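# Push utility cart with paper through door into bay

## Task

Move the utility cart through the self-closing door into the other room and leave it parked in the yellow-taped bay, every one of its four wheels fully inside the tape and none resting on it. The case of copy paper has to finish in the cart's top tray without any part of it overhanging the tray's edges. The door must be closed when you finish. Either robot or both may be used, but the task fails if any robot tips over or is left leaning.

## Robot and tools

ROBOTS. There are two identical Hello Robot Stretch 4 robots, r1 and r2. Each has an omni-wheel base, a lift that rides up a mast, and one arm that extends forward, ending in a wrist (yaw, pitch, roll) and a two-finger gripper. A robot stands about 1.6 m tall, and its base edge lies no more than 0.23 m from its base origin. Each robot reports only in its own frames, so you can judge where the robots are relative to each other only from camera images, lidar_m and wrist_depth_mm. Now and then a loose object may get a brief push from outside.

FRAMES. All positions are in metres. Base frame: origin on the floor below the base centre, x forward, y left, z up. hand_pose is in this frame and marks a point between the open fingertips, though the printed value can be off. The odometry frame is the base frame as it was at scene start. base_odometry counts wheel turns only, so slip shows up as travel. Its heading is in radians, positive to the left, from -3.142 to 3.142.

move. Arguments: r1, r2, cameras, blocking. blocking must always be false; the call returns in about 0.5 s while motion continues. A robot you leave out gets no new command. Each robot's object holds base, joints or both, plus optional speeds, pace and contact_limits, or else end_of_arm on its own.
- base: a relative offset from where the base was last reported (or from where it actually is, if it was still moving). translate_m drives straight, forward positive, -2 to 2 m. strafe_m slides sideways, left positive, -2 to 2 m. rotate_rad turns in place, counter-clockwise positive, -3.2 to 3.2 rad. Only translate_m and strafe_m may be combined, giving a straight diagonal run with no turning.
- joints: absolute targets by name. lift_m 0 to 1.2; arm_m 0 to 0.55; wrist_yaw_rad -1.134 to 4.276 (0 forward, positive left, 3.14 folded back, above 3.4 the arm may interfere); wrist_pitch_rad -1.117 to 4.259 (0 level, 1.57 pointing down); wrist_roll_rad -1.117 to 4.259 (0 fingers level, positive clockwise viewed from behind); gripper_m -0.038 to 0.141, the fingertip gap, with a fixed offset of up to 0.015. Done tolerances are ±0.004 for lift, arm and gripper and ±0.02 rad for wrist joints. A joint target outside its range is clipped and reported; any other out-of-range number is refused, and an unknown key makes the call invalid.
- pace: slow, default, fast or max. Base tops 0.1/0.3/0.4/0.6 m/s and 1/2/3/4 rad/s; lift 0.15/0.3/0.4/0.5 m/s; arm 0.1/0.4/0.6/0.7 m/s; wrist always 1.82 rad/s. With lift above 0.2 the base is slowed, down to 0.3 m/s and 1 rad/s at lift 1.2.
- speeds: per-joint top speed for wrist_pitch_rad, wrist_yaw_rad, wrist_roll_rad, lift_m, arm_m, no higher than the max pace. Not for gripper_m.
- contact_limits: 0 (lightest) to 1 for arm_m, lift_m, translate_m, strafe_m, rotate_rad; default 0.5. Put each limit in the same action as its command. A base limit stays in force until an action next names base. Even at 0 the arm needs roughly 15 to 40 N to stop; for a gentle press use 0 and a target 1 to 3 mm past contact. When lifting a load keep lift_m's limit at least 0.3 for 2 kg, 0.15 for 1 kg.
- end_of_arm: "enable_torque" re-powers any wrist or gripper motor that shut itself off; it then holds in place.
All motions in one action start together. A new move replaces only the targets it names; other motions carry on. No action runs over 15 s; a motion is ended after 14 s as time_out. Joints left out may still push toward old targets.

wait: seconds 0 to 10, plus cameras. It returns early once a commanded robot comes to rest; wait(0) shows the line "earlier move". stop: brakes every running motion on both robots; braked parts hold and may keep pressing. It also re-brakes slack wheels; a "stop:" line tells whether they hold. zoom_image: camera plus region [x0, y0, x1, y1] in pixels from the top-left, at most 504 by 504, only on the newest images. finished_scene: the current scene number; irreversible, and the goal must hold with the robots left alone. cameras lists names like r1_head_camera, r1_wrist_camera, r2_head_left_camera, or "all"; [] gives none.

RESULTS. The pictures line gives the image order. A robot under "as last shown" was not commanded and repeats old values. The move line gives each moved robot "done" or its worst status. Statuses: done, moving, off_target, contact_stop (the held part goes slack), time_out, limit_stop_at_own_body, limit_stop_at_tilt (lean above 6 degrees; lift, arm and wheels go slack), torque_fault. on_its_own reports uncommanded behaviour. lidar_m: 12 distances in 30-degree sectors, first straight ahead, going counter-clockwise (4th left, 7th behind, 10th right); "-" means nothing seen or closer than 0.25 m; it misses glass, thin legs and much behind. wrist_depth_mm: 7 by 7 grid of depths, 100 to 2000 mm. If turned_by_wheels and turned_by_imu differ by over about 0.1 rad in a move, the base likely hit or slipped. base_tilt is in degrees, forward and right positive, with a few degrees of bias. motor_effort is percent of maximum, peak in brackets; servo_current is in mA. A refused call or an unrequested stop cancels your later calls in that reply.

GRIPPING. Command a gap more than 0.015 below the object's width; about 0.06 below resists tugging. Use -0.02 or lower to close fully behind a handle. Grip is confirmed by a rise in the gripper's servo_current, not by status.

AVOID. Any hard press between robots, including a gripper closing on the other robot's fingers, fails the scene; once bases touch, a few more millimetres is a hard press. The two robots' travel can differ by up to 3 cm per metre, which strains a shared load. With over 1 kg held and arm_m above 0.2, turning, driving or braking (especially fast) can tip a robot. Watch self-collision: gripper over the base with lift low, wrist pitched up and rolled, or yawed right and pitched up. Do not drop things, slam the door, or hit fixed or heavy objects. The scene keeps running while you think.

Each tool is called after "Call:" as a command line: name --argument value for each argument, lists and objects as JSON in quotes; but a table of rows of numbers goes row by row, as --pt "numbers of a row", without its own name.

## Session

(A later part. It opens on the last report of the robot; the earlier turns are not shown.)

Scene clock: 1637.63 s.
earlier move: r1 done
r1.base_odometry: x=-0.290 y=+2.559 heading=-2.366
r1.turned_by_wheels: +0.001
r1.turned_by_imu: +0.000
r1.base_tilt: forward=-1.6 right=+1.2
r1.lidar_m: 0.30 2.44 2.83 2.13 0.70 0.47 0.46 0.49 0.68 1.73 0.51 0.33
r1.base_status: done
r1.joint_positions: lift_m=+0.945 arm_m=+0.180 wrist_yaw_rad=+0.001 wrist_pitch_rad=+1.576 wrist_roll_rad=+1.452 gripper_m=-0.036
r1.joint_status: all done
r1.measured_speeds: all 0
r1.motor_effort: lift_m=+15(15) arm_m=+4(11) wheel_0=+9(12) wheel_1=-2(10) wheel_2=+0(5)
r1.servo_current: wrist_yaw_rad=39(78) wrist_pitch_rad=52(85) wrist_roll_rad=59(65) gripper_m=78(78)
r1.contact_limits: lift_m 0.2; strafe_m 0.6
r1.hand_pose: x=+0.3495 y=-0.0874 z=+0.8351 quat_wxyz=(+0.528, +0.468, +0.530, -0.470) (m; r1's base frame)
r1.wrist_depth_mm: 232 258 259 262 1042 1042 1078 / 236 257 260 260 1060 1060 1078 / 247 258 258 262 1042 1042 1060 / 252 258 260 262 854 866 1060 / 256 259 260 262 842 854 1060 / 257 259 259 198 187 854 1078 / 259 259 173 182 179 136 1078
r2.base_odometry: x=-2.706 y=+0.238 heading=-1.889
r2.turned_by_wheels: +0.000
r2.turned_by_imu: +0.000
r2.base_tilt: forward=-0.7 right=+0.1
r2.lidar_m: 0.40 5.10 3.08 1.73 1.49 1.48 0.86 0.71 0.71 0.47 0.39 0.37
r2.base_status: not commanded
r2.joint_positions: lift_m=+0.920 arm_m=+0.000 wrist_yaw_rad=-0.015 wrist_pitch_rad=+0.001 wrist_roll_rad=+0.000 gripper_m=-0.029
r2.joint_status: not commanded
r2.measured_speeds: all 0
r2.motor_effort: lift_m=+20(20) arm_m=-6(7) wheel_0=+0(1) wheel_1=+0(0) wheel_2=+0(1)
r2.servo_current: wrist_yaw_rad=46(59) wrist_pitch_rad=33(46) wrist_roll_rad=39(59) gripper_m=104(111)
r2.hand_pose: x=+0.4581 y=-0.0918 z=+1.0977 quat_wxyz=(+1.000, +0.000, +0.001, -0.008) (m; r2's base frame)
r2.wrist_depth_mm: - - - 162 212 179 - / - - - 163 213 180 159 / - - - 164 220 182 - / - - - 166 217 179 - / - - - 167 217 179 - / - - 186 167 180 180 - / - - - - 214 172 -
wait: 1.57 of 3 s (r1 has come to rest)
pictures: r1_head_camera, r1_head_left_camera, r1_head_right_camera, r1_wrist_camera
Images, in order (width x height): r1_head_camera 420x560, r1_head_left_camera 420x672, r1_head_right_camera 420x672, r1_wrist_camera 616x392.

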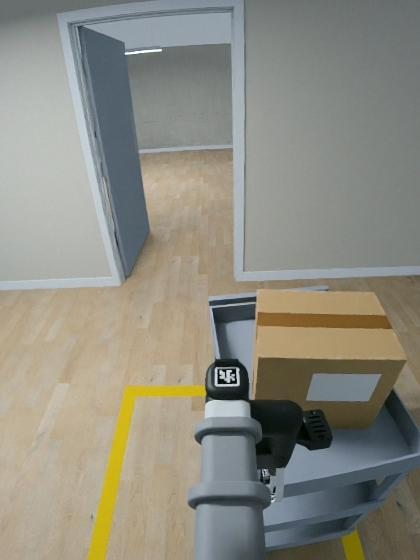

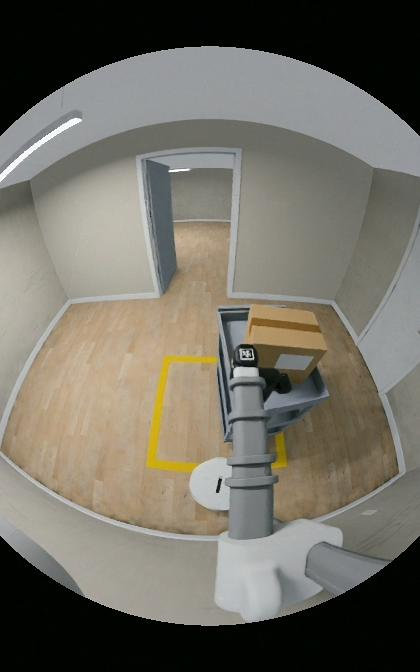

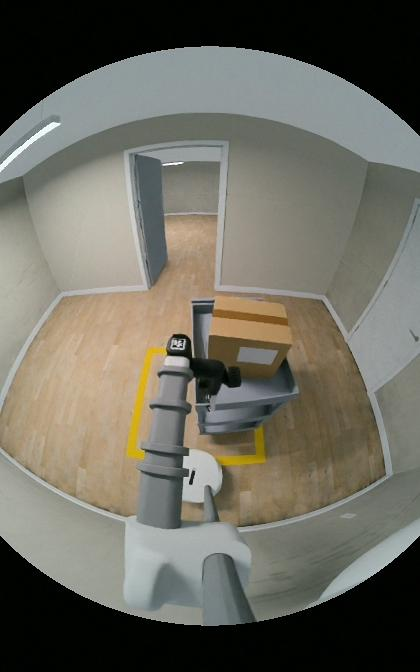

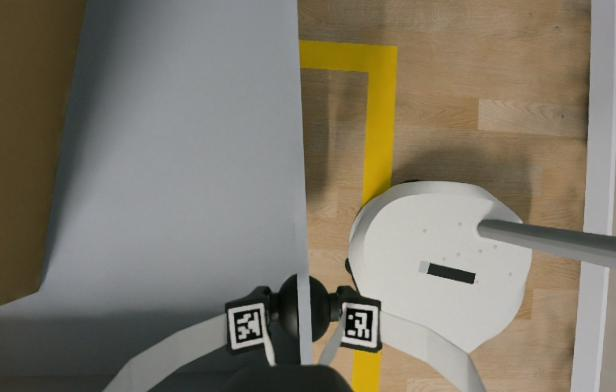

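Call:
move --r1 '{"base":{"strafe_m":0.19},"pace":"slow","contact_limits":{"strafe_m":0.6}}' --blocking false --cameras '[]'

Call:
wait --seconds 4 --cameras '["r1_head_left_camera","r1_head_right_camera","r1_wrist_camera"]'

Scene clock: 1647.60 s.
move: r1 moving
r1.base_odometry: x=-0.280 y=+2.549 heading=-2.367
r1.turned_by_wheels: +0.000
r1.turned_by_imu: -0.001
r1.base_tilt: forward=-1.6 right=+1.3
r1.lidar_m: 0.30 2.47 2.80 2.12 0.70 0.50 0.45 0.48 0.68 1.73 0.52 0.34
r1.base_status: strafe_m moving
r1.joint_positions: lift_m=+0.945 arm_m=+0.180 wrist_yaw_rad=+0.001 wrist_pitch_rad=+1.576 wrist_roll_rad=+1.452 gripper_m=-0.036
r1.joint_status: not commanded
r1.measured_speeds: translate_m=+0.000 strafe_m=+0.056 rotate_rad=-0.003 lift_m=+0.000 arm_m=+0.000 wrist_yaw_rad=+0.000 wrist_pitch_rad=+0.000 wrist_roll_rad=-0.001
r1.motor_effort: lift_m=+15(15) arm_m=+4(4) wheel_0=-9(9) wheel_1=+7(7) wheel_2=-1(1)
r1.servo_current: wrist_yaw_rad=39(78) wrist_pitch_rad=46(52) wrist_roll_rad=33(65) gripper_m=72(72)
r1.contact_limits: lift_m 0.2; strafe_m 0.6
r1.hand_pose: x=+0.3495 y=-0.0874 z=+0.8351 quat_wxyz=(+0.528, +0.468, +0.530, -0.470) (m; r1's base frame)
r1.wrist_depth_mm: 231 260 262 262 1060 1060 1078 / 237 260 262 263 1042 1078 1078 / 252 259 262 262 1060 1078 1060 / 254 260 260 262 904 1060 1060 / 259 259 263 264 854 842 1060 / 258 260 186 197 178 842 1060 / 259 258 180 155 1042 135 1060
r2: as last shown
r2.base_tilt: forward=-0.6 right=+0.1
r2.lidar_m: 0.40 5.10 3.10 1.77 1.47 1.48 0.84 0.70 0.71 0.46 0.39 0.39
r2.motor_effort: lift_m=+20(21) arm_m=-7(7) wheel_0=+0(0) wheel_1=+0(0) wheel_2=+0(0)
r2.servo_current: wrist_yaw_rad=46(59) wrist_pitch_rad=33(46) wrist_roll_rad=52(52) gripper_m=104(111)
r2.wrist_depth_mm: - - - 162 211 179 - / - - - 163 213 180 159 / - - - 164 221 181 - / - - - 166 217 178 - / - - - 166 218 179 - / - - 186 167 180 180 - / - - - - 213 172 -
pictures: none
No camera images: "cameras" was empty.

Scene clock: 1650.17 s.
earlier move: r1 done
r1.base_odometry: x=-0.157 y=+2.424 heading=-2.367
r1.turned_by_wheels: +0.000
r1.turned_by_imu: +0.000
r1.base_tilt: forward=-1.6 right=+1.3
r1.lidar_m: 0.31 2.38 2.66 2.15 0.71 0.48 0.46 0.49 0.69 1.76 0.44 0.32
r1.base_status: done
r1.joint_positions: lift_m=+0.945 arm_m=+0.180 wrist_yaw_rad=+0.000 wrist_pitch_rad=+1.576 wrist_roll_rad=+1.452 gripper_m=-0.036
r1.joint_status: not commanded
r1.measured_speeds: all 0
r1.motor_effort: lift_m=+15(15) arm_m=+4(4) wheel_0=-7(16) wheel_1=+3(8) wheel_2=-4(5)
r1.servo_current: wrist_yaw_rad=52(78) wrist_pitch_rad=46(59) wrist_roll_rad=39(72) gripper_m=72(72)
r1.contact_limits: lift_m 0.2; strafe_m 0.6
r1.hand_pose: x=+0.3495 y=-0.0874 z=+0.8351 quat_wxyz=(+0.528, +0.468, +0.530, -0.471) (m; r1's base frame)
r1.wrist_depth_mm: 207 259 262 263 1042 1060 1078 / 224 259 263 263 1060 1060 1078 / 245 259 260 262 1078 1078 1060 / 257 259 262 262 866 854 1078 / 257 259 260 263 854 842 1078 / 1042 - 182 197 183 842 1078 / 1025 148 1042 147 180 139 1060
r2.base_odometry: x=-2.706 y=+0.238 heading=-1.889
r2.turned_by_wheels: +0.000
r2.turned_by_imu: +0.000
r2.base_tilt: forward=-0.6 right=+0.1
r2.lidar_m: 0.41 5.11 3.08 1.74 1.48 1.48 0.84 0.71 0.71 0.46 0.39 0.40
r2.base_status: not commanded
r2.joint_positions: lift_m=+0.920 arm_m=+0.000 wrist_yaw_rad=-0.015 wrist_pitch_rad=+0.001 wrist_roll_rad=+0.000 gripper_m=-0.029
r2.joint_status: not commanded
r2.measured_speeds: all 0
r2.motor_effort: lift_m=+20(21) arm_m=-7(7) wheel_0=+0(1) wheel_1=+0(0) wheel_2=+0(0)
r2.servo_current: wrist_yaw_rad=52(65) wrist_pitch_rad=39(46) wrist_roll_rad=39(65) gripper_m=104(117)
r2.hand_pose: x=+0.4581 y=-0.0918 z=+1.0977 quat_wxyz=(+1.000, +0.000, +0.001, -0.008) (m; r2's base frame)
r2.wrist_depth_mm: - - - 162 212 179 - / - - - 163 214 181 159 / - - - 164 221 182 - / - - - 167 217 178 - / - - - 167 217 179 - / - - 186 167 180 180 - / - - - - 213 172 -
wait: 2.57 of 4 s (r1 has come to rest)
pictures: r1_head_left_camera, r1_head_right_camera, r1_wrist_camera
Images, in order (width x height): r1_head_left_camera 420x672, r1_head_right_camera 420x672, r1_wrist_camera 616x392.

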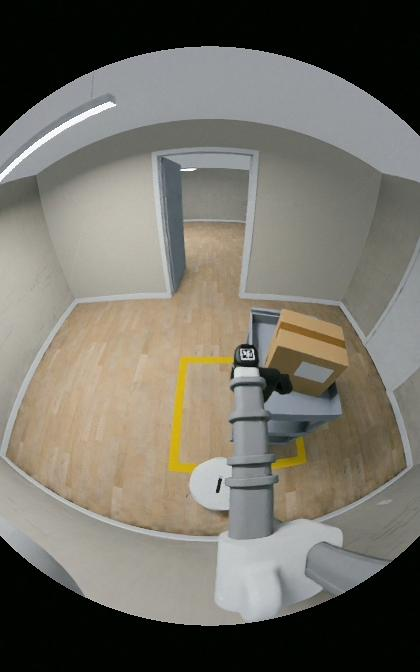

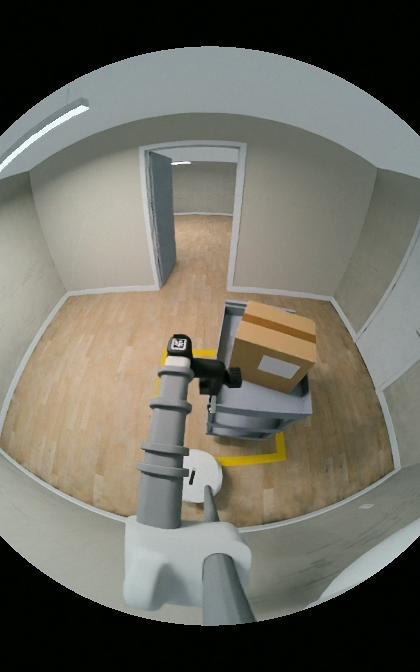

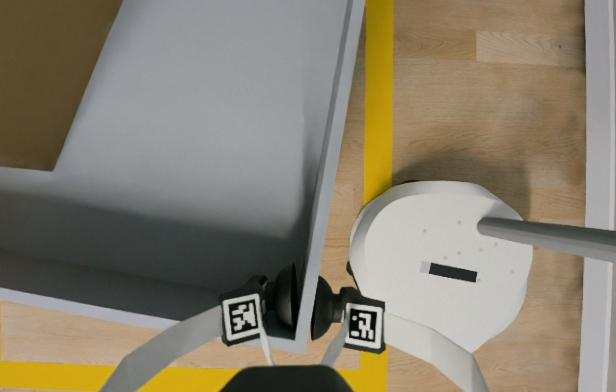

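Call:
move --r1 '{"joints":{"gripper_m":0.07}}' --blocking false --cameras '[]'

Call:
wait --seconds 2 --cameras '[]'

Call:
move --r1 '{"joints":{"wrist_roll_rad":1.587}}' --blocking false --cameras '[]'

Call:
wait --seconds 1 --cameras '[]'

Call:
move --r1 '{"joints":{"gripper_m":-0.038}}' --blocking false --cameras '[]'

Call:
wait --seconds 2.5 --cameras '[]'

Call:
move --r1 '{"base":{"rotate_rad":0.15},"pace":"slow","contact_limits":{"rotate_rad":0.6}}' --blocking false --cameras '[]'

Call:
wait --seconds 2 --cameras '["r1_wrist_camera","r1_head_right_camera"]'

Scene clock: 1668.10 s.
move: r1 moving
r1.base_odometry: x=-0.157 y=+2.424 heading=-2.367
r1.turned_by_wheels: +0.000
r1.turned_by_imu: -0.001
r1.base_tilt: forward=-1.6 right=+1.3
r1.lidar_m: 0.33 2.36 2.65 2.17 0.71 0.52 0.46 0.49 0.70 1.73 0.43 0.33
r1.base_status: not commanded
r1.joint_positions: lift_m=+0.945 arm_m=+0.180 wrist_yaw_rad=+0.000 wrist_pitch_rad=+1.576 wrist_roll_rad=+1.452 gripper_m=-0.011
r1.joint_status: gripper_m moving
r1.measured_speeds: all 0
r1.motor_effort: lift_m=+15(15) arm_m=+4(4) wheel_0=-7(7) wheel_1=+3(3) wheel_2=-4(4)
r1.servo_current: wrist_yaw_rad=65(78) wrist_pitch_rad=39(52) wrist_roll_rad=46(72) gripper_m=65(65)
r1.contact_limits: lift_m 0.2; strafe_m 0.6
r1.hand_pose: x=+0.3495 y=-0.0874 z=+0.8351 quat_wxyz=(+0.528, +0.468, +0.530, -0.471) (m; r1's base frame)
r1.wrist_depth_mm: 207 260 264 264 1042 1060 1060 / 224 260 262 264 1060 1060 1078 / 240 260 263 263 1060 1060 1078 / 258 260 263 264 866 866 1060 / 259 262 263 264 854 854 647 / 1042 - 183 200 184 842 1060 / 1042 1008 178 185 1042 1078 1060
r2: as last shown
r2.turned_by_imu: +0.003
r2.lidar_m: 0.40 5.10 3.08 1.75 1.48 1.46 0.83 0.68 0.70 0.47 0.38 0.40
r2.motor_effort: lift_m=+20(20) arm_m=-6(7) wheel_0=+0(0) wheel_1=+0(0) wheel_2=+0(1)
r2.servo_current: wrist_yaw_rad=59(59) wrist_pitch_rad=39(46) wrist_roll_rad=46(52) gripper_m=104(104)
r2.wrist_depth_mm: - - - 162 213 179 - / - - - 163 213 180 159 / - - - 164 221 182 - / - - - 166 218 179 - / - - - 167 219 179 - / - - 186 167 180 180 - / - - - - 213 172 -
pictures: none
No camera images: "cameras" was empty.

Scene clock: 1669.37 s.
earlier move: r1 done
r1.base_odometry: x=-0.157 y=+2.424 heading=-2.367
r1.turned_by_wheels: +0.000
r1.turned_by_imu: +0.000
r1.base_tilt: forward=-1.6 right=+1.2
r1.lidar_m: 0.33 2.41 2.65 2.15 0.71 0.51 0.44 0.47 0.70 1.74 0.42 0.32
r1.base_status: not commanded
r1.joint_positions: lift_m=+0.945 arm_m=+0.180 wrist_yaw_rad=+0.000 wrist_pitch_rad=+1.576 wrist_roll_rad=+1.452 gripper_m=+0.070
r1.joint_status: all done
r1.measured_speeds: all 0
r1.motor_effort: lift_m=+15(15) arm_m=+4(4) wheel_0=-7(8) wheel_1=+3(3) wheel_2=-4(4)
r1.servo_current: wrist_yaw_rad=59(78) wrist_pitch_rad=39(52) wrist_roll_rad=65(72) gripper_m=39(98)
r1.contact_limits: lift_m 0.2; strafe_m 0.6
r1.hand_pose: x=+0.3495 y=-0.0874 z=+0.8351 quat_wxyz=(+0.528, +0.468, +0.530, -0.471) (m; r1's base frame)
r1.wrist_depth_mm: 199 262 262 263 1060 1078 1060 / 213 259 263 263 1060 1060 1078 / 231 259 262 264 1060 1060 1060 / 260 260 263 263 878 854 1078 / 259 259 262 264 854 842 640 / - - 193 264 191 842 1078 / 1042 1025 1042 143 1060 1042 1078
r2.base_odometry: x=-2.706 y=+0.238 heading=-1.889
r2.turned_by_wheels: +0.000
r2.turned_by_imu: +0.000
r2.base_tilt: forward=-0.6 right=+0.1
r2.lidar_m: 0.38 5.08 3.06 1.74 1.47 1.48 0.85 0.69 0.71 0.48 0.41 0.40
r2.base_status: not commanded
r2.joint_positions: lift_m=+0.920 arm_m=+0.000 wrist_yaw_rad=-0.015 wrist_pitch_rad=+0.001 wrist_roll_rad=+0.000 gripper_m=-0.029
r2.joint_status: not commanded
r2.measured_speeds: all 0
r2.motor_effort: lift_m=+20(20) arm_m=-6(7) wheel_0=+0(1) wheel_1=+0(0) wheel_2=+0(1)
r2.servo_current: wrist_yaw_rad=46(65) wrist_pitch_rad=39(46) wrist_roll_rad=46(59) gripper_m=104(111)
r2.hand_pose: x=+0.4581 y=-0.0918 z=+1.0977 quat_wxyz=(+1.000, +0.000, +0.001, -0.008) (m; r2's base frame)
r2.wrist_depth_mm: - - - 162 212 179 - / - - - 163 213 180 159 / - - - 164 222 181 - / - - - 166 217 179 - / - - - 166 219 179 - / - - 186 167 180 180 - / - - - - 213 172 -
wait: 1.27 of 2 s (r1 has come to rest)
pictures: none
No camera images: "cameras" was empty.

Scene clock: 1669.87 s.
move: r1 moving
r1.base_odometry: x=-0.157 y=+2.424 heading=-2.367
r1.turned_by_wheels: +0.000
r1.turned_by_imu: +0.000
r1.base_tilt: forward=-1.6 right=+1.3
r1.lidar_m: 0.32 2.38 2.61 2.15 0.72 0.50 0.45 0.49 0.69 1.76 0.42 0.33
r1.base_status: not commanded
r1.joint_positions: lift_m=+0.945 arm_m=+0.180 wrist_yaw_rad=+0.000 wrist_pitch_rad=+1.576 wrist_roll_rad=+1.585 gripper_m=+0.070
r1.joint_status: wrist_roll_rad moving
r1.measured_speeds: translate_m=+0.000 strafe_m=+0.000 rotate_rad=+0.000 lift_m=+0.000 arm_m=+0.000 wrist_yaw_rad=+0.000 wrist_pitch_rad=+0.000 wrist_roll_rad=+0.001
r1.motor_effort: lift_m=+15(15) arm_m=+4(4) wheel_0=-6(7) wheel_1=+3(3) wheel_2=-4(4)
r1.servo_current: wrist_yaw_rad=59(65) wrist_pitch_rad=39(52) wrist_roll_rad=39(78) gripper_m=39(46)
r1.contact_limits: lift_m 0.2; strafe_m 0.6
r1.hand_pose: x=+0.3495 y=-0.0874 z=+0.8351 quat_wxyz=(+0.495, +0.502, +0.498, -0.505) (m; r1's base frame)
r1.wrist_depth_mm: 216 260 262 262 1078 1060 1078 / 226 260 262 263 1060 1060 1042 / 237 260 263 263 1060 1078 1060 / 260 260 262 263 854 842 1060 / 259 260 263 263 842 842 1078 / 259 260 196 232 191 842 1060 / 1025 170 1060 141 1078 1042 1078
r2: as last shown
r2.base_tilt: forward=-0.7 right=+0.0
r2.lidar_m: 0.41 5.11 3.03 1.74 1.46 1.46 0.85 0.70 0.69 0.45 0.41 0.39
r2.motor_effort: lift_m=+20(20) arm_m=-7(7) wheel_0=+0(0) wheel_1=+0(0) wheel_2=+0(0)
r2.servo_current: wrist_yaw_rad=52(65) wrist_pitch_rad=39(39) wrist_roll_rad=33(59) gripper_m=98(111)
r2.wrist_depth_mm: - - - 161 211 179 - / - - - 163 213 180 159 / - - - 164 222 181 - / - - - 166 217 179 - / - - - 166 219 179 - / - - 186 167 181 180 - / - - - - 214 172 -
pictures: none
No camera images: "cameras" was empty.

Scene clock: 1670.03 s.
earlier move: r1 done
r1.base_odometry: x=-0.157 y=+2.424 heading=-2.367
r1.turned_by_wheels: +0.000
r1.turned_by_imu: +0.000
r1.base_tilt: forward=-1.6 right=+1.3
r1.lidar_m: 0.30 2.41 2.64 2.17 0.70 0.50 0.45 0.50 0.69 1.74 0.43 0.33
r1.base_status: not commanded
r1.joint_positions: lift_m=+0.945 arm_m=+0.180 wrist_yaw_rad=+0.000 wrist_pitch_rad=+1.576 wrist_roll_rad=+1.585 gripper_m=+0.070
r1.joint_status: all done
r1.measured_speeds: all 0
r1.motor_effort: lift_m=+15(15) arm_m=+4(4) wheel_0=-7(7) wheel_1=+3(3) wheel_2=-4(4)
r1.servo_current: wrist_yaw_rad=72(72) wrist_pitch_rad=52(52) wrist_roll_rad=33(78) gripper_m=39(46)
r1.contact_limits: lift_m 0.2; strafe_m 0.6
r1.hand_pose: x=+0.3495 y=-0.0874 z=+0.8351 quat_wxyz=(+0.495, +0.502, +0.498, -0.505) (m; r1's base frame)
r1.wrist_depth_mm: 214 260 263 263 1060 1060 1060 / 226 262 262 263 1060 1078 1060 / 237 262 263 263 1060 1060 1060 / 258 260 263 264 831 842 1042 / 258 262 263 264 866 854 1078 / 259 262 195 230 191 854 1060 / 1042 170 1042 141 1060 1060 1060
r2.base_odometry: x=-2.706 y=+0.238 heading=-1.889
r2.turned_by_wheels: +0.000
r2.turned_by_imu: +0.000
r2.base_tilt: forward=-0.6 right=+0.1
r2.lidar_m: 0.40 5.10 3.06 1.75 1.49 1.48 0.82 0.70 0.69 0.47 0.41 0.40
r2.base_status: not commanded
r2.joint_positions: lift_m=+0.920 arm_m=+0.000 wrist_yaw_rad=-0.015 wrist_pitch_rad=+0.001 wrist_roll_rad=+0.000 gripper_m=-0.029
r2.joint_status: not commanded
r2.measured_speeds: all 0
r2.motor_effort: lift_m=+20(20) arm_m=-7(7) wheel_0=+0(0) wheel_1=+0(0) wheel_2=+0(0)
r2.servo_current: wrist_yaw_rad=59(65) wrist_pitch_rad=39(39) wrist_roll_rad=59(59) gripper_m=104(111)
r2.hand_pose: x=+0.4581 y=-0.0918 z=+1.0977 quat_wxyz=(+1.000, +0.000, +0.001, -0.008) (m; r2's base frame)
r2.wrist_depth_mm: - - - 161 212 179 - / - - - 162 214 180 159 / - - - 164 221 181 - / - - - 166 218 178 - / - - - 167 219 179 - / - - 186 167 181 180 - / - - - - 214 172 -
wait: 0.17 of 1 s (r1 has come to rest)
pictures: none
No camera images: "cameras" was empty.

Scene clock: 1670.53 s.
move: r1 moving
r1.base_odometry: x=-0.157 y=+2.424 heading=-2.367
r1.turned_by_wheels: +0.000
r1.turned_by_imu: +0.000
r1.base_tilt: forward=-1.6 right=+1.3
r1.lidar_m: 0.31 2.40 2.64 2.16 0.71 0.50 0.46 0.48 0.71 1.74 0.42 0.31
r1.base_status: not commanded
r1.joint_positions: lift_m=+0.945 arm_m=+0.180 wrist_yaw_rad=+0.000 wrist_pitch_rad=+1.573 wrist_roll_rad=+1.585 gripper_m=+0.051
r1.joint_status: gripper_m moving
r1.measured_speeds: translate_m=+0.000 strafe_m=+0.000 rotate_rad=+0.000 lift_m=+0.000 arm_m=+0.000 wrist_yaw_rad=+0.000 wrist_pitch_rad=-0.004 wrist_roll_rad=+0.000
r1.motor_effort: lift_m=+15(15) arm_m=+4(4) wheel_0=-7(7) wheel_1=+3(3) wheel_2=-4(4)
r1.servo_current: wrist_yaw_rad=46(59) wrist_pitch_rad=46(52) wrist_roll_rad=39(59) gripper_m=111(111)
r1.contact_limits: lift_m 0.2; strafe_m 0.6
r1.hand_pose: x=+0.3503 y=-0.0874 z=+0.8351 quat_wxyz=(+0.496, +0.503, +0.497, -0.504) (m; r1's base frame)
r1.wrist_depth_mm: 207 263 263 263 1060 1042 1060 / 219 262 264 264 1060 1042 1042 / 232 262 263 263 1042 1060 1078 / 255 263 263 263 842 854 1060 / 262 263 263 263 854 842 1060 / - 262 195 263 190 842 1042 / 1042 163 1060 134 1060 1042 1060
r2: as last shown
r2.base_tilt: forward=-0.7 right=+0.0
r2.lidar_m: 0.40 5.07 3.10 1.75 1.50 1.48 0.82 0.71 0.71 0.46 0.38 0.38
r2.servo_current: wrist_yaw_rad=52(59) wrist_pitch_rad=46(46) wrist_roll_rad=39(59) gripper_m=98(104)
r2.wrist_depth_mm: - - - 162 212 178 - / - - - 162 213 180 159 / - - - 164 220 182 - / - - - 166 217 179 - / - - - 166 218 179 - / - - 186 167 180 180 - / - - - - 214 172 -
pictures: none
No camera images: "cameras" was empty.

Scene clock: 1671.80 s.
earlier move: r1 done
r1.base_odometry: x=-0.157 y=+2.424 heading=-2.367
r1.turned_by_wheels: +0.000
r1.turned_by_imu: +0.000
r1.base_tilt: forward=-1.6 right=+1.3
r1.lidar_m: 0.32 2.39 2.64 2.18 0.71 0.49 0.45 0.49 0.69 1.75 0.43 0.32
r1.base_status: not commanded
r1.joint_positions: lift_m=+0.945 arm_m=+0.180 wrist_yaw_rad=+0.000 wrist_pitch_rad=+1.576 wrist_roll_rad=+1.586 gripper_m=-0.037
r1.joint_status: all done
r1.measured_speeds: all 0
r1.motor_effort: lift_m=+15(15) arm_m=+4(4) wheel_0=-5(7) wheel_1=+3(3) wheel_2=-4(4)
r1.servo_current: wrist_yaw_rad=52(78) wrist_pitch_rad=52(59) wrist_roll_rad=39(72) gripper_m=78(163)
r1.contact_limits: lift_m 0.2; strafe_m 0.6
r1.hand_pose: x=+0.3494 y=-0.0874 z=+0.8351 quat_wxyz=(+0.495, +0.502, +0.497, -0.505) (m; r1's base frame)
r1.wrist_depth_mm: 220 257 259 259 1060 1060 1078 / 234 257 259 262 1042 1060 1042 / 247 258 258 259 1060 1078 1078 / 256 258 259 259 842 842 1060 / 256 257 259 260 831 866 1078 / 255 258 185 198 181 854 1060 / 1008 145 175 149 1060 138 1078
r2.base_odometry: x=-2.706 y=+0.238 heading=-1.889
r2.turned_by_wheels: +0.000
r2.turned_by_imu: +0.000
r2.base_tilt: forward=-0.6 right=+0.1
r2.lidar_m: 0.40 5.11 3.05 1.76 1.48 1.47 0.83 0.70 0.70 0.45 0.40 0.38
r2.base_status: not commanded
r2.joint_positions: lift_m=+0.920 arm_m=+0.000 wrist_yaw_rad=-0.015 wrist_pitch_rad=+0.001 wrist_roll_rad=+0.000 gripper_m=-0.029
r2.joint_status: not commanded
r2.measured_speeds: all 0
r2.motor_effort: lift_m=+20(21) arm_m=-7(7) wheel_0=+0(1) wheel_1=+0(0) wheel_2=+0(1)
r2.servo_current: wrist_yaw_rad=46(59) wrist_pitch_rad=39(46) wrist_roll_rad=46(59) gripper_m=104(111)
r2.hand_pose: x=+0.4581 y=-0.0918 z=+1.0977 quat_wxyz=(+1.000, +0.000, +0.001, -0.008) (m; r2's base frame)
r2.wrist_depth_mm: - - - 162 211 179 - / - - - 163 213 181 159 / - - - 165 222 182 - / - - - 166 217 178 - / - - - 166 219 180 - / - - 186 167 181 180 - / - - - - 214 172 -
wait: 1.27 of 2.5 s (r1 has come to rest)
pictures: none
No camera images: "cameras" was empty.

Scene clock: 1672.30 s.
move: r1 moving
r1.base_odometry: x=-0.157 y=+2.424 heading=-2.255
r1.turned_by_wheels: +0.112
r1.turned_by_imu: +0.112
r1.base_tilt: forward=-1.5 right=+1.3
r1.lidar_m: 0.34 2.48 2.56 1.47 0.62 0.48 0.46 0.51 0.78 2.20 0.36 0.34
r1.base_status: rotate_rad moving
r1.joint_positions: lift_m=+0.945 arm_m=+0.180 wrist_yaw_rad=+0.000 wrist_pitch_rad=+1.576 wrist_roll_rad=+1.587 gripper_m=-0.037
r1.joint_status: not commanded
r1.measured_speeds: translate_m=+0.001 strafe_m=+0.001 rotate_rad=+0.293 lift_m=+0.000 arm_m=+0.000 wrist_yaw_rad=+0.000 wrist_pitch_rad=+0.000 wrist_roll_rad=+0.005
r1.motor_effort: lift_m=+15(15) arm_m=+4(4) wheel_0=-11(13) wheel_1=-3(5) wheel_2=-9(11)
r1.servo_current: wrist_yaw_rad=59(59) wrist_pitch_rad=46(52) wrist_roll_rad=33(65) gripper_m=72(85)
r1.contact_limits: lift_m 0.2; rotate_rad 0.6
r1.hand_pose: x=+0.3493 y=-0.0874 z=+0.8351 quat_wxyz=(+0.495, +0.503, +0.497, -0.505) (m; r1's base frame)
r1.wrist_depth_mm: 206 260 262 263 1060 1078 1060 / 226 259 262 264 1060 1060 1060 / 250 259 260 263 1025 1078 1060 / 258 262 260 263 842 842 1042 / 259 259 260 262 820 854 1060 / 1025 1025 179 196 181 842 1060 / 1042 143 176 182 1060 137 1078
r2: as last shown
r2.lidar_m: 0.40 5.10 3.08 1.74 1.47 1.49 0.83 0.71 0.72 0.47 0.39 0.41
r2.motor_effort: lift_m=+20(20) arm_m=-7(7) wheel_0=+0(0) wheel_1=+0(0) wheel_2=+0(0)
r2.servo_current: wrist_yaw_rad=52(59) wrist_pitch_rad=39(46) wrist_roll_rad=59(59) gripper_m=104(111)
r2.wrist_depth_mm: - - - 162 212 179 - / - - - 163 213 180 159 / - - - 164 221 182 - / - - - 166 217 178 - / - - - 167 219 179 - / - - 186 167 180 181 - / - - - - 214 171 -
pictures: none
No camera images: "cameras" was empty.

Scene clock: 1672.87 s.
earlier move: r1 done
r1.base_odometry: x=-0.157 y=+2.424 heading=-2.217
r1.turned_by_wheels: +0.038
r1.turned_by_imu: +0.038
r1.base_tilt: forward=-1.5 right=+1.3
r1.lidar_m: 0.34 2.48 2.54 1.33 0.59 0.48 0.46 0.52 0.82 2.20 0.37 0.33
r1.base_status: done
r1.joint_positions: lift_m=+0.945 arm_m=+0.180 wrist_yaw_rad=+0.000 wrist_pitch_rad=+1.574 wrist_roll_rad=+1.587 gripper_m=-0.037
r1.joint_status: not commanded
r1.measured_speeds: translate_m=+0.000 strafe_m=+0.000 rotate_rad=+0.000 lift_m=+0.000 arm_m=+0.000 wrist_yaw_rad=+0.000 wrist_pitch_rad=+0.000 wrist_roll_rad=+0.002
r1.motor_effort: lift_m=+15(15) arm_m=+4(4) wheel_0=+1(13) wheel_1=-2(5) wheel_2=-1(11)
r1.servo_current: wrist_yaw_rad=52(59) wrist_pitch_rad=46(52) wrist_roll_rad=52(65) gripper_m=78(85)
r1.contact_limits: lift_m 0.2; rotate_rad 0.6
r1.hand_pose: x=+0.3498 y=-0.0874 z=+0.8351 quat_wxyz=(+0.495, +0.503, +0.497, -0.505) (m; r1's base frame)
r1.wrist_depth_mm: 201 260 262 263 264 1060 1060 / 222 258 260 262 1042 1060 1060 / 254 259 260 264 1060 1042 1078 / 259 260 262 262 842 854 1060 / - 260 262 260 842 854 1042 / 1025 1025 179 196 183 842 1060 / - 146 178 147 177 138 1042
r2.base_odometry: x=-2.706 y=+0.238 heading=-1.889
r2.turned_by_wheels: +0.000
r2.turned_by_imu: +0.000
r2.base_tilt: forward=-0.7 right=+0.1
r2.lidar_m: 0.40 5.09 3.09 1.73 1.49 1.48 0.86 0.71 0.70 0.47 0.39 0.38
r2.base_status: not commanded
r2.joint_positions: lift_m=+0.920 arm_m=+0.000 wrist_yaw_rad=-0.015 wrist_pitch_rad=+0.001 wrist_roll_rad=+0.000 gripper_m=-0.029
r2.joint_status: not commanded
r2.measured_speeds: all 0
r2.motor_effort: lift_m=+20(20) arm_m=-6(7) wheel_0=+0(0) wheel_1=+0(1) wheel_2=+0(1)
r2.servo_current: wrist_yaw_rad=65(65) wrist_pitch_rad=39(46) wrist_roll_rad=52(59) gripper_m=98(111)
r2.hand_pose: x=+0.4581 y=-0.0918 z=+1.0977 quat_wxyz=(+1.000, +0.000, +0.001, -0.008) (m; r2's base frame)
r2.wrist_depth_mm: - - - 162 212 179 - / - - - 163 213 180 159 / - - - 165 221 181 - / - - - 166 218 179 - / - - - 166 219 180 - / - - 186 167 180 180 - / - - - - 213 172 -
wait: 0.57 of 2 s (r1 has come to rest)
pictures: r1_head_right_camera, r1_wrist_camera
Images, in order (width x height): r1_head_right_camera 420x672, r1_wrist_camera 616x392.

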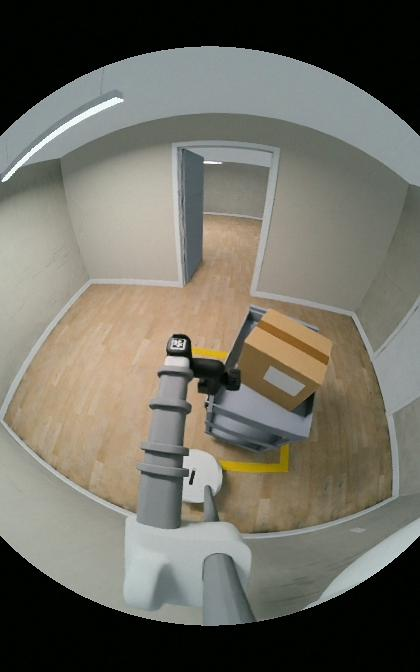

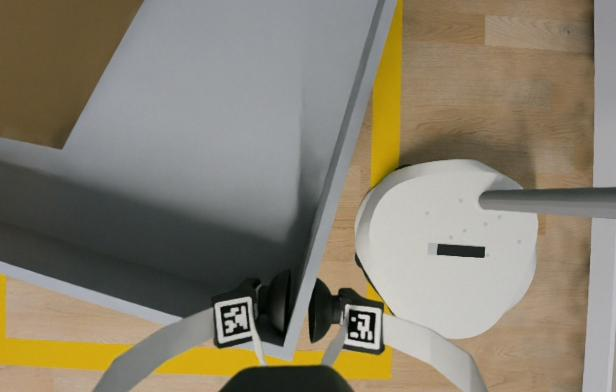

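Call:
move --r1 '{"joints":{"gripper_m":0.07}}' --blocking false --cameras '[]'

Call:
wait --seconds 2 --cameras '[]'

Call:
move --r1 '{"joints":{"wrist_roll_rad":1.86}}' --blocking false --cameras '[]'

Call:
wait --seconds 1 --cameras '["r1_wrist_camera"]'

Scene clock: 1691.73 s.
move: r1 moving
r1.base_odometry: x=-0.157 y=+2.424 heading=-2.217
r1.turned_by_wheels: +0.000
r1.turned_by_imu: -0.001
r1.base_tilt: forward=-1.6 right=+1.3
r1.lidar_m: 0.33 2.48 2.56 1.29 0.61 0.48 0.46 0.50 0.82 2.23 0.37 0.32
r1.base_status: not commanded
r1.joint_positions: lift_m=+0.945 arm_m=+0.180 wrist_yaw_rad=+0.000 wrist_pitch_rad=+1.574 wrist_roll_rad=+1.587 gripper_m=-0.012
r1.joint_status: gripper_m moving
r1.measured_speeds: all 0
r1.motor_effort: lift_m=+15(15) arm_m=+4(4) wheel_0=+1(2) wheel_1=-2(2) wheel_2=-1(1)
r1.servo_current: wrist_yaw_rad=39(59) wrist_pitch_rad=52(52) wrist_roll_rad=52(59) gripper_m=72(72)
r1.contact_limits: lift_m 0.2; rotate_rad 0.6
r1.hand_pose: x=+0.3498 y=-0.0874 z=+0.8351 quat_wxyz=(+0.495, +0.503, +0.497, -0.505) (m; r1's base frame)
r1.wrist_depth_mm: 200 263 263 265 266 1060 1060 / 216 262 264 264 1060 1060 1060 / 253 260 264 266 1078 1078 1078 / 260 260 263 265 854 842 1078 / - 262 263 264 831 854 1060 / 1042 1042 181 200 186 854 1060 / - 147 179 138 181 1060 1060
r2: as last shown
r2.turned_by_imu: +0.003
r2.lidar_m: 0.39 5.10 3.08 1.73 1.47 1.47 0.84 0.71 0.69 0.46 0.40 0.39
r2.motor_effort: lift_m=+20(20) arm_m=-7(7) wheel_0=+0(1) wheel_1=+0(0) wheel_2=+0(0)
r2.servo_current: wrist_yaw_rad=65(65) wrist_pitch_rad=39(46) wrist_roll_rad=46(72) gripper_m=98(104)
r2.wrist_depth_mm: - - - 162 213 179 - / - - - 163 214 180 159 / - - - 164 221 182 - / - - - 166 218 179 - / - - - 167 219 180 - / - - 185 167 180 180 - / - - - - 213 172 -
pictures: none
No camera images: "cameras" was empty.

Scene clock: 1693.00 s.
earlier move: r1 done
r1.base_odometry: x=-0.157 y=+2.424 heading=-2.217
r1.turned_by_wheels: +0.000
r1.turned_by_imu: +0.000
r1.base_tilt: forward=-1.6 right=+1.3
r1.lidar_m: 0.31 2.51 2.50 1.31 0.60 0.46 0.47 0.53 0.81 2.22 0.36 0.31
r1.base_status: not commanded
r1.joint_positions: lift_m=+0.945 arm_m=+0.180 wrist_yaw_rad=+0.000 wrist_pitch_rad=+1.574 wrist_roll_rad=+1.587 gripper_m=+0.070
r1.joint_status: all done
r1.measured_speeds: all 0
r1.motor_effort: lift_m=+15(15) arm_m=+4(4) wheel_0=+0(2) wheel_1=-2(2) wheel_2=-2(2)
r1.servo_current: wrist_yaw_rad=39(65) wrist_pitch_rad=52(52) wrist_roll_rad=52(59) gripper_m=39(98)
r1.contact_limits: lift_m 0.2; rotate_rad 0.6
r1.hand_pose: x=+0.3498 y=-0.0874 z=+0.8351 quat_wxyz=(+0.495, +0.503, +0.497, -0.505) (m; r1's base frame)
r1.wrist_depth_mm: 192 262 263 264 264 1060 1078 / 213 260 262 263 1078 1042 1078 / 244 260 262 264 1060 1060 1060 / 258 260 262 262 842 842 1078 / 259 260 263 263 842 831 1060 / 1025 - 195 263 191 854 1078 / 1025 1042 - 143 1060 1060 1060
r2.base_odometry: x=-2.706 y=+0.238 heading=-1.889
r2.turned_by_wheels: +0.000
r2.turned_by_imu: +0.000
r2.base_tilt: forward=-0.6 right=+0.1
r2.lidar_m: 0.40 5.11 3.08 1.74 1.47 1.47 0.85 0.72 0.71 0.46 0.39 0.39
r2.base_status: not commanded
r2.joint_positions: lift_m=+0.920 arm_m=+0.000 wrist_yaw_rad=-0.015 wrist_pitch_rad=+0.001 wrist_roll_rad=+0.000 gripper_m=-0.029
r2.joint_status: not commanded
r2.measured_speeds: all 0
r2.motor_effort: lift_m=+20(20) arm_m=-6(7) wheel_0=+0(1) wheel_1=+0(0) wheel_2=+0(1)
r2.servo_current: wrist_yaw_rad=46(65) wrist_pitch_rad=33(46) wrist_roll_rad=39(72) gripper_m=98(111)
r2.hand_pose: x=+0.4581 y=-0.0918 z=+1.0977 quat_wxyz=(+1.000, +0.000, +0.001, -0.008) (m; r2's base frame)
r2.wrist_depth_mm: - - - 162 212 179 - / - - - 163 213 180 159 / - - - 165 221 182 - / - - - 166 217 178 - / - - - 166 219 179 - / - - 186 167 180 180 - / - - - - 213 171 -
wait: 1.27 of 2 s (r1 has come to rest)
pictures: none
No camera images: "cameras" was empty.

Scene clock: 1693.50 s.
move: r1 moving
r1.base_odometry: x=-0.157 y=+2.424 heading=-2.217
r1.turned_by_wheels: +0.000
r1.turned_by_imu: +0.000
r1.base_tilt: forward=-1.6 right=+1.3
r1.lidar_m: 0.32 2.50 2.54 1.31 0.61 0.47 0.46 0.49 0.81 2.22 0.37 0.32
r1.base_status: not commanded
r1.joint_positions: lift_m=+0.945 arm_m=+0.180 wrist_yaw_rad=+0.000 wrist_pitch_rad=+1.573 wrist_roll_rad=+1.857 gripper_m=+0.070
r1.joint_status: wrist_roll_rad moving
r1.measured_speeds: translate_m=+0.000 strafe_m=+0.000 rotate_rad=+0.000 lift_m=+0.000 arm_m=+0.000 wrist_yaw_rad=+0.000 wrist_pitch_rad=+0.000 wrist_roll_rad=+0.024
r1.motor_effort: lift_m=+15(15) arm_m=+4(4) wheel_0=+0(0) wheel_1=-2(2) wheel_2=-2(2)
r1.servo_current: wrist_yaw_rad=52(65) wrist_pitch_rad=52(52) wrist_roll_rad=46(85) gripper_m=39(46)
r1.contact_limits: lift_m 0.2; rotate_rad 0.6
r1.hand_pose: x=+0.3501 y=-0.0874 z=+0.8351 quat_wxyz=(+0.423, +0.566, +0.424, -0.567) (m; r1's base frame)
r1.wrist_depth_mm: 217 262 263 263 1060 1078 1078 / 230 262 264 264 1042 1078 1060 / 245 262 262 262 904 842 1025 / 260 262 263 263 842 854 1078 / 260 260 262 263 854 842 1042 / 259 260 211 262 191 1078 1060 / - 145 - 137 1078 1060 1098
r2: as last shown
r2.lidar_m: 0.39 5.11 3.03 1.73 1.48 1.46 0.86 0.69 0.70 0.48 0.37 0.40
r2.motor_effort: lift_m=+20(20) arm_m=-6(7) wheel_0=+0(0) wheel_1=+0(0) wheel_2=+0(1)
r2.servo_current: wrist_yaw_rad=46(65) wrist_pitch_rad=39(46) wrist_roll_rad=46(52) gripper_m=104(104)
r2.wrist_depth_mm: - - - 162 211 179 - / - - - 163 213 180 159 / - - - 164 221 181 - / - - - 166 217 179 - / - - - 167 218 179 - / - - 186 167 180 180 - / - - - - 213 172 -
pictures: none
No camera images: "cameras" was empty.

Scene clock: 1693.80 s.
earlier move: r1 done
r1.base_odometry: x=-0.157 y=+2.424 heading=-2.217
r1.turned_by_wheels: +0.000
r1.turned_by_imu: +0.000
r1.base_tilt: forward=-1.6 right=+1.3
r1.lidar_m: 0.32 2.49 2.55 1.33 0.61 0.48 0.45 0.50 0.79 2.22 0.35 0.33
r1.base_status: not commanded
r1.joint_positions: lift_m=+0.945 arm_m=+0.180 wrist_yaw_rad=+0.000 wrist_pitch_rad=+1.573 wrist_roll_rad=+1.858 gripper_m=+0.070
r1.joint_status: all done
r1.measured_speeds: all 0
r1.motor_effort: lift_m=+15(15) arm_m=+4(4) wheel_0=+0(0) wheel_1=-2(2) wheel_2=-2(2)
r1.servo_current: wrist_yaw_rad=59(72) wrist_pitch_rad=39(52) wrist_roll_rad=59(85) gripper_m=39(46)
r1.contact_limits: lift_m 0.2; rotate_rad 0.6
r1.hand_pose: x=+0.3501 y=-0.0874 z=+0.8351 quat_wxyz=(+0.423, +0.566, +0.424, -0.567) (m; r1's base frame)
r1.wrist_depth_mm: 217 263 263 263 1042 1060 1098 / 230 260 263 264 1042 1042 1078 / 245 262 262 263 904 842 1025 / 260 262 262 263 842 854 1060 / 260 262 263 263 842 831 1078 / 260 262 211 262 190 1060 1078 / - 145 - 137 1060 1060 1078
r2.base_odometry: x=-2.706 y=+0.238 heading=-1.889
r2.turned_by_wheels: +0.000
r2.turned_by_imu: +0.000
r2.base_tilt: forward=-0.7 right=+0.1
r2.lidar_m: 0.37 5.11 3.07 1.76 1.49 1.47 0.86 0.71 0.72 0.46 0.38 0.40
r2.base_status: not commanded
r2.joint_positions: lift_m=+0.920 arm_m=+0.000 wrist_yaw_rad=-0.015 wrist_pitch_rad=+0.001 wrist_roll_rad=+0.000 gripper_m=-0.029
r2.joint_status: not commanded
r2.measured_speeds: all 0
r2.motor_effort: lift_m=+20(20) arm_m=-6(7) wheel_0=+0(1) wheel_1=+0(0) wheel_2=+0(1)
r2.servo_current: wrist_yaw_rad=52(65) wrist_pitch_rad=46(46) wrist_roll_rad=46(52) gripper_m=98(104)
r2.hand_pose: x=+0.4581 y=-0.0918 z=+1.0977 quat_wxyz=(+1.000, +0.000, +0.001, -0.008) (m; r2's base frame)
r2.wrist_depth_mm: - - - 161 212 179 - / - - - 163 213 180 159 / - - - 164 221 181 - / - - - 166 216 179 - / - - - 167 218 179 - / - - 186 167 180 180 - / - - - - 214 172 -
wait: 0.30 of 1 s (r1 has come to rest)
pictures: r1_wrist_camera
Images, in order (width x height): r1_wrist_camera 616x392.

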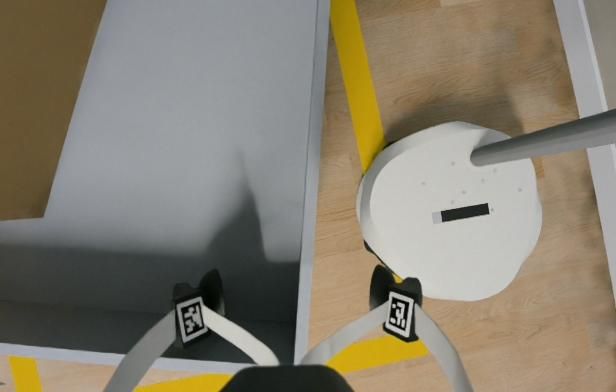

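Call:
move --r1 '{"base":{"strafe_m":-0.27},"joints":{"arm_m":0.102,"wrist_roll_rad":1.9},"speeds":{"arm_m":0.03},"pace":"slow","contact_limits":{"strafe_m":0.2}}' --blocking false --cameras '[]'

Call:
wait --seconds 2.5 --cameras '[]'

Call:
wait --seconds 2 --cameras '["r1_wrist_camera","r1_head_right_camera"]'

Scene clock: 1700.17 s.
move: r1 moving
r1.base_odometry: x=-0.168 y=+2.432 heading=-2.217
r1.turned_by_wheels: +0.000
r1.turned_by_imu: +0.000
r1.base_tilt: forward=-1.6 right=+1.2
r1.lidar_m: 0.31 2.47 2.57 1.31 0.63 0.48 0.47 0.51 0.81 2.21 0.36 0.32
r1.base_status: strafe_m moving
r1.joint_positions: lift_m=+0.945 arm_m=+0.166 wrist_yaw_rad=+0.000 wrist_pitch_rad=+1.573 wrist_roll_rad=+1.898 gripper_m=+0.070
r1.joint_status: arm_m moving; wrist_roll_rad moving
r1.measured_speeds: translate_m=+0.000 strafe_m=-0.058 rotate_rad=+0.000 lift_m=+0.000 arm_m=-0.030 wrist_yaw_rad=+0.000 wrist_pitch_rad=+0.000 wrist_roll_rad=+0.000
r1.motor_effort: lift_m=+15(15) arm_m=-4(6) wheel_0=+6(8) wheel_1=-6(7) wheel_2=+0(1)
r1.servo_current: wrist_yaw_rad=33(65) wrist_pitch_rad=46(46) wrist_roll_rad=39(72) gripper_m=39(46)
r1.contact_limits: lift_m 0.2; strafe_m 0.2
r1.hand_pose: x=+0.3363 y=-0.0874 z=+0.8351 quat_wxyz=(+0.411, +0.574, +0.412, -0.576) (m; r1's base frame)
r1.wrist_depth_mm: 229 263 263 264 1042 1078 1078 / 237 262 262 263 1060 1060 1078 / 247 262 263 263 854 854 603 / 260 260 263 263 831 842 1060 / 260 260 263 263 842 854 1060 / 262 262 212 263 190 1060 1098 / - 144 - 137 1060 1060 1060
r2: as last shown
r2.turned_by_imu: +0.001
r2.base_tilt: forward=-0.6 right=+0.1
r2.lidar_m: 0.41 5.10 3.06 1.74 1.48 1.50 0.86 0.71 0.70 0.46 0.39 0.40
r2.motor_effort: lift_m=+20(20) arm_m=-6(7) wheel_0=+0(0) wheel_1=+0(0) wheel_2=+0(0)
r2.servo_current: wrist_yaw_rad=52(65) wrist_pitch_rad=39(46) wrist_roll_rad=52(52) gripper_m=104(104)
r2.wrist_depth_mm: - - - 161 213 179 - / - - - 163 213 180 159 / - - - 164 221 182 - / - - - 165 217 178 - / - - - 167 219 180 - / - - 186 167 180 180 - / - - - - 213 172 -
pictures: none
No camera images: "cameras" was empty.

Scene clock: 1702.67 s.
earlier move: r1 moving
r1.base_odometry: x=-0.358 y=+2.575 heading=-2.217
r1.turned_by_wheels: +0.000
r1.turned_by_imu: -0.001
r1.base_tilt: forward=-1.6 right=+1.3
r1.lidar_m: 0.25 0.30 2.82 1.40 0.66 0.52 0.48 0.53 0.85 1.95 0.26 0.25
r1.base_status: strafe_m moving
r1.joint_positions: lift_m=+0.945 arm_m=+0.102 wrist_yaw_rad=+0.000 wrist_pitch_rad=+1.573 wrist_roll_rad=+1.898 gripper_m=+0.070
r1.joint_status: all done
r1.measured_speeds: translate_m=-0.001 strafe_m=-0.065 rotate_rad=+0.004 lift_m=+0.000 arm_m=+0.000 wrist_yaw_rad=+0.000 wrist_pitch_rad=+0.000 wrist_roll_rad=+0.000
r1.motor_effort: lift_m=+15(15) arm_m=-4(9) wheel_0=+6(8) wheel_1=-1(7) wheel_2=+1(2)
r1.servo_current: wrist_yaw_rad=52(72) wrist_pitch_rad=39(52) wrist_roll_rad=46(78) gripper_m=39(52)
r1.contact_limits: lift_m 0.2; strafe_m 0.2
r1.hand_pose: x=+0.2722 y=-0.0874 z=+0.8351 quat_wxyz=(+0.411, +0.574, +0.412, -0.576) (m; r1's base frame)
r1.wrist_depth_mm: 255 237 234 236 1060 1078 - / 259 260 264 264 1078 1060 1078 / 138 260 263 264 842 854 466 / 137 219 262 263 842 854 1078 / 154 238 262 263 842 842 1060 / 158 251 211 263 190 1078 1078 / 166 158 262 143 1078 1060 1078
r2.base_odometry: x=-2.706 y=+0.238 heading=-1.889
r2.turned_by_wheels: +0.000
r2.turned_by_imu: +0.000
r2.base_tilt: forward=-0.7 right=+0.1
r2.lidar_m: 0.38 5.11 3.04 1.74 1.48 1.47 0.85 0.71 0.71 0.45 0.39 0.39
r2.base_status: not commanded
r2.joint_positions: lift_m=+0.920 arm_m=+0.000 wrist_yaw_rad=-0.015 wrist_pitch_rad=+0.001 wrist_roll_rad=+0.000 gripper_m=-0.029
r2.joint_status: not commanded
r2.measured_speeds: all 0
r2.motor_effort: lift_m=+20(21) arm_m=-6(7) wheel_0=+0(1) wheel_1=+0(1) wheel_2=+0(0)
r2.servo_current: wrist_yaw_rad=52(65) wrist_pitch_rad=39(46) wrist_roll_rad=52(59) gripper_m=98(111)
r2.hand_pose: x=+0.4581 y=-0.0918 z=+1.0977 quat_wxyz=(+1.000, +0.000, +0.001, -0.008) (m; r2's base frame)
r2.wrist_depth_mm: - - - 161 212 179 - / - - - 163 213 180 159 / - - - 164 221 181 - / - - - 166 217 179 - / - - - 166 219 179 - / - - 186 167 180 180 - / - - - - 214 172 -
wait: 2.50 s; no rest
pictures: none
No camera images: "cameras" was empty.

Scene clock: 1703.50 s.
earlier move: r1 done
r1.base_odometry: x=-0.372 y=+2.586 heading=-2.217
r1.turned_by_wheels: +0.000
r1.turned_by_imu: +0.000
r1.base_tilt: forward=-1.6 right=+1.3
r1.lidar_m: 0.25 0.32 2.83 1.42 0.63 0.51 0.49 0.56 0.88 1.93 0.27 0.25
r1.base_status: done
r1.joint_positions: lift_m=+0.945 arm_m=+0.102 wrist_yaw_rad=+0.000 wrist_pitch_rad=+1.573 wrist_roll_rad=+1.898 gripper_m=+0.070
r1.joint_status: all done
r1.measured_speeds: all 0
r1.motor_effort: lift_m=+15(15) arm_m=-4(9) wheel_0=+2(8) wheel_1=-1(7) wheel_2=+0(2)
r1.servo_current: wrist_yaw_rad=46(72) wrist_pitch_rad=33(52) wrist_roll_rad=52(78) gripper_m=39(52)
r1.contact_limits: lift_m 0.2; strafe_m 0.2
r1.hand_pose: x=+0.2722 y=-0.0874 z=+0.8351 quat_wxyz=(+0.411, +0.574, +0.412, -0.576) (m; r1's base frame)
r1.wrist_depth_mm: 208 208 222 218 1060 1078 1060 / 262 259 262 263 1078 1078 1060 / 260 262 263 264 831 842 466 / 126 206 263 264 854 842 1042 / 132 207 263 263 842 842 1060 / 138 215 212 264 191 1060 1078 / 145 173 263 142 1060 1042 1078
r2.base_odometry: x=-2.706 y=+0.238 heading=-1.889
r2.turned_by_wheels: +0.000
r2.turned_by_imu: +0.000
r2.base_tilt: forward=-0.6 right=+0.1
r2.lidar_m: 0.41 5.09 3.05 1.76 1.48 1.47 0.84 0.72 0.69 0.46 0.40 0.39
r2.base_status: not commanded
r2.joint_positions: lift_m=+0.920 arm_m=+0.000 wrist_yaw_rad=-0.015 wrist_pitch_rad=+0.001 wrist_roll_rad=+0.000 gripper_m=-0.029
r2.joint_status: not commanded
r2.measured_speeds: all 0
r2.motor_effort: lift_m=+20(21) arm_m=-6(7) wheel_0=+0(1) wheel_1=+0(1) wheel_2=+0(0)
r2.servo_current: wrist_yaw_rad=46(65) wrist_pitch_rad=46(46) wrist_roll_rad=46(59) gripper_m=98(111)
r2.hand_pose: x=+0.4581 y=-0.0918 z=+1.0977 quat_wxyz=(+1.000, +0.000, +0.001, -0.008) (m; r2's base frame)
r2.wrist_depth_mm: - - - 162 212 179 - / - - - 163 213 180 159 / - - - 164 220 182 - / - - - 166 216 178 - / - - - 166 220 179 - / - - 186 167 180 180 - / - - - - 213 172 -
wait: 0.83 of 2 s (r1 has come to rest)
pictures: r1_head_right_camera, r1_wrist_camera
Images, in order (width x height): r1_head_right_camera 420x672, r1_wrist_camera 616x392.

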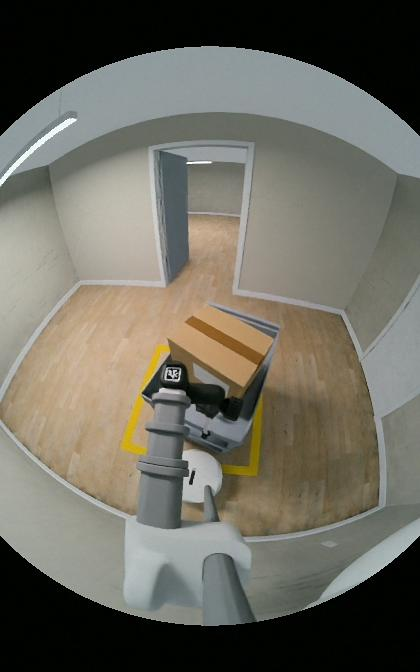

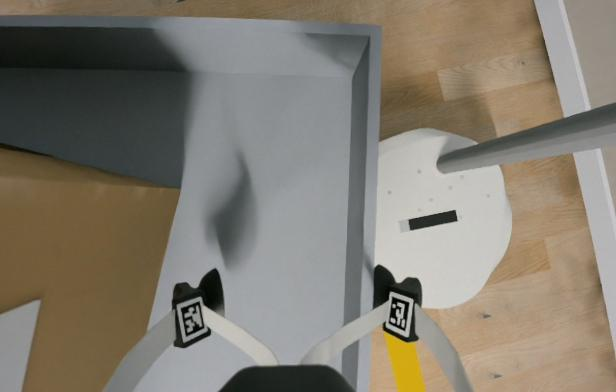

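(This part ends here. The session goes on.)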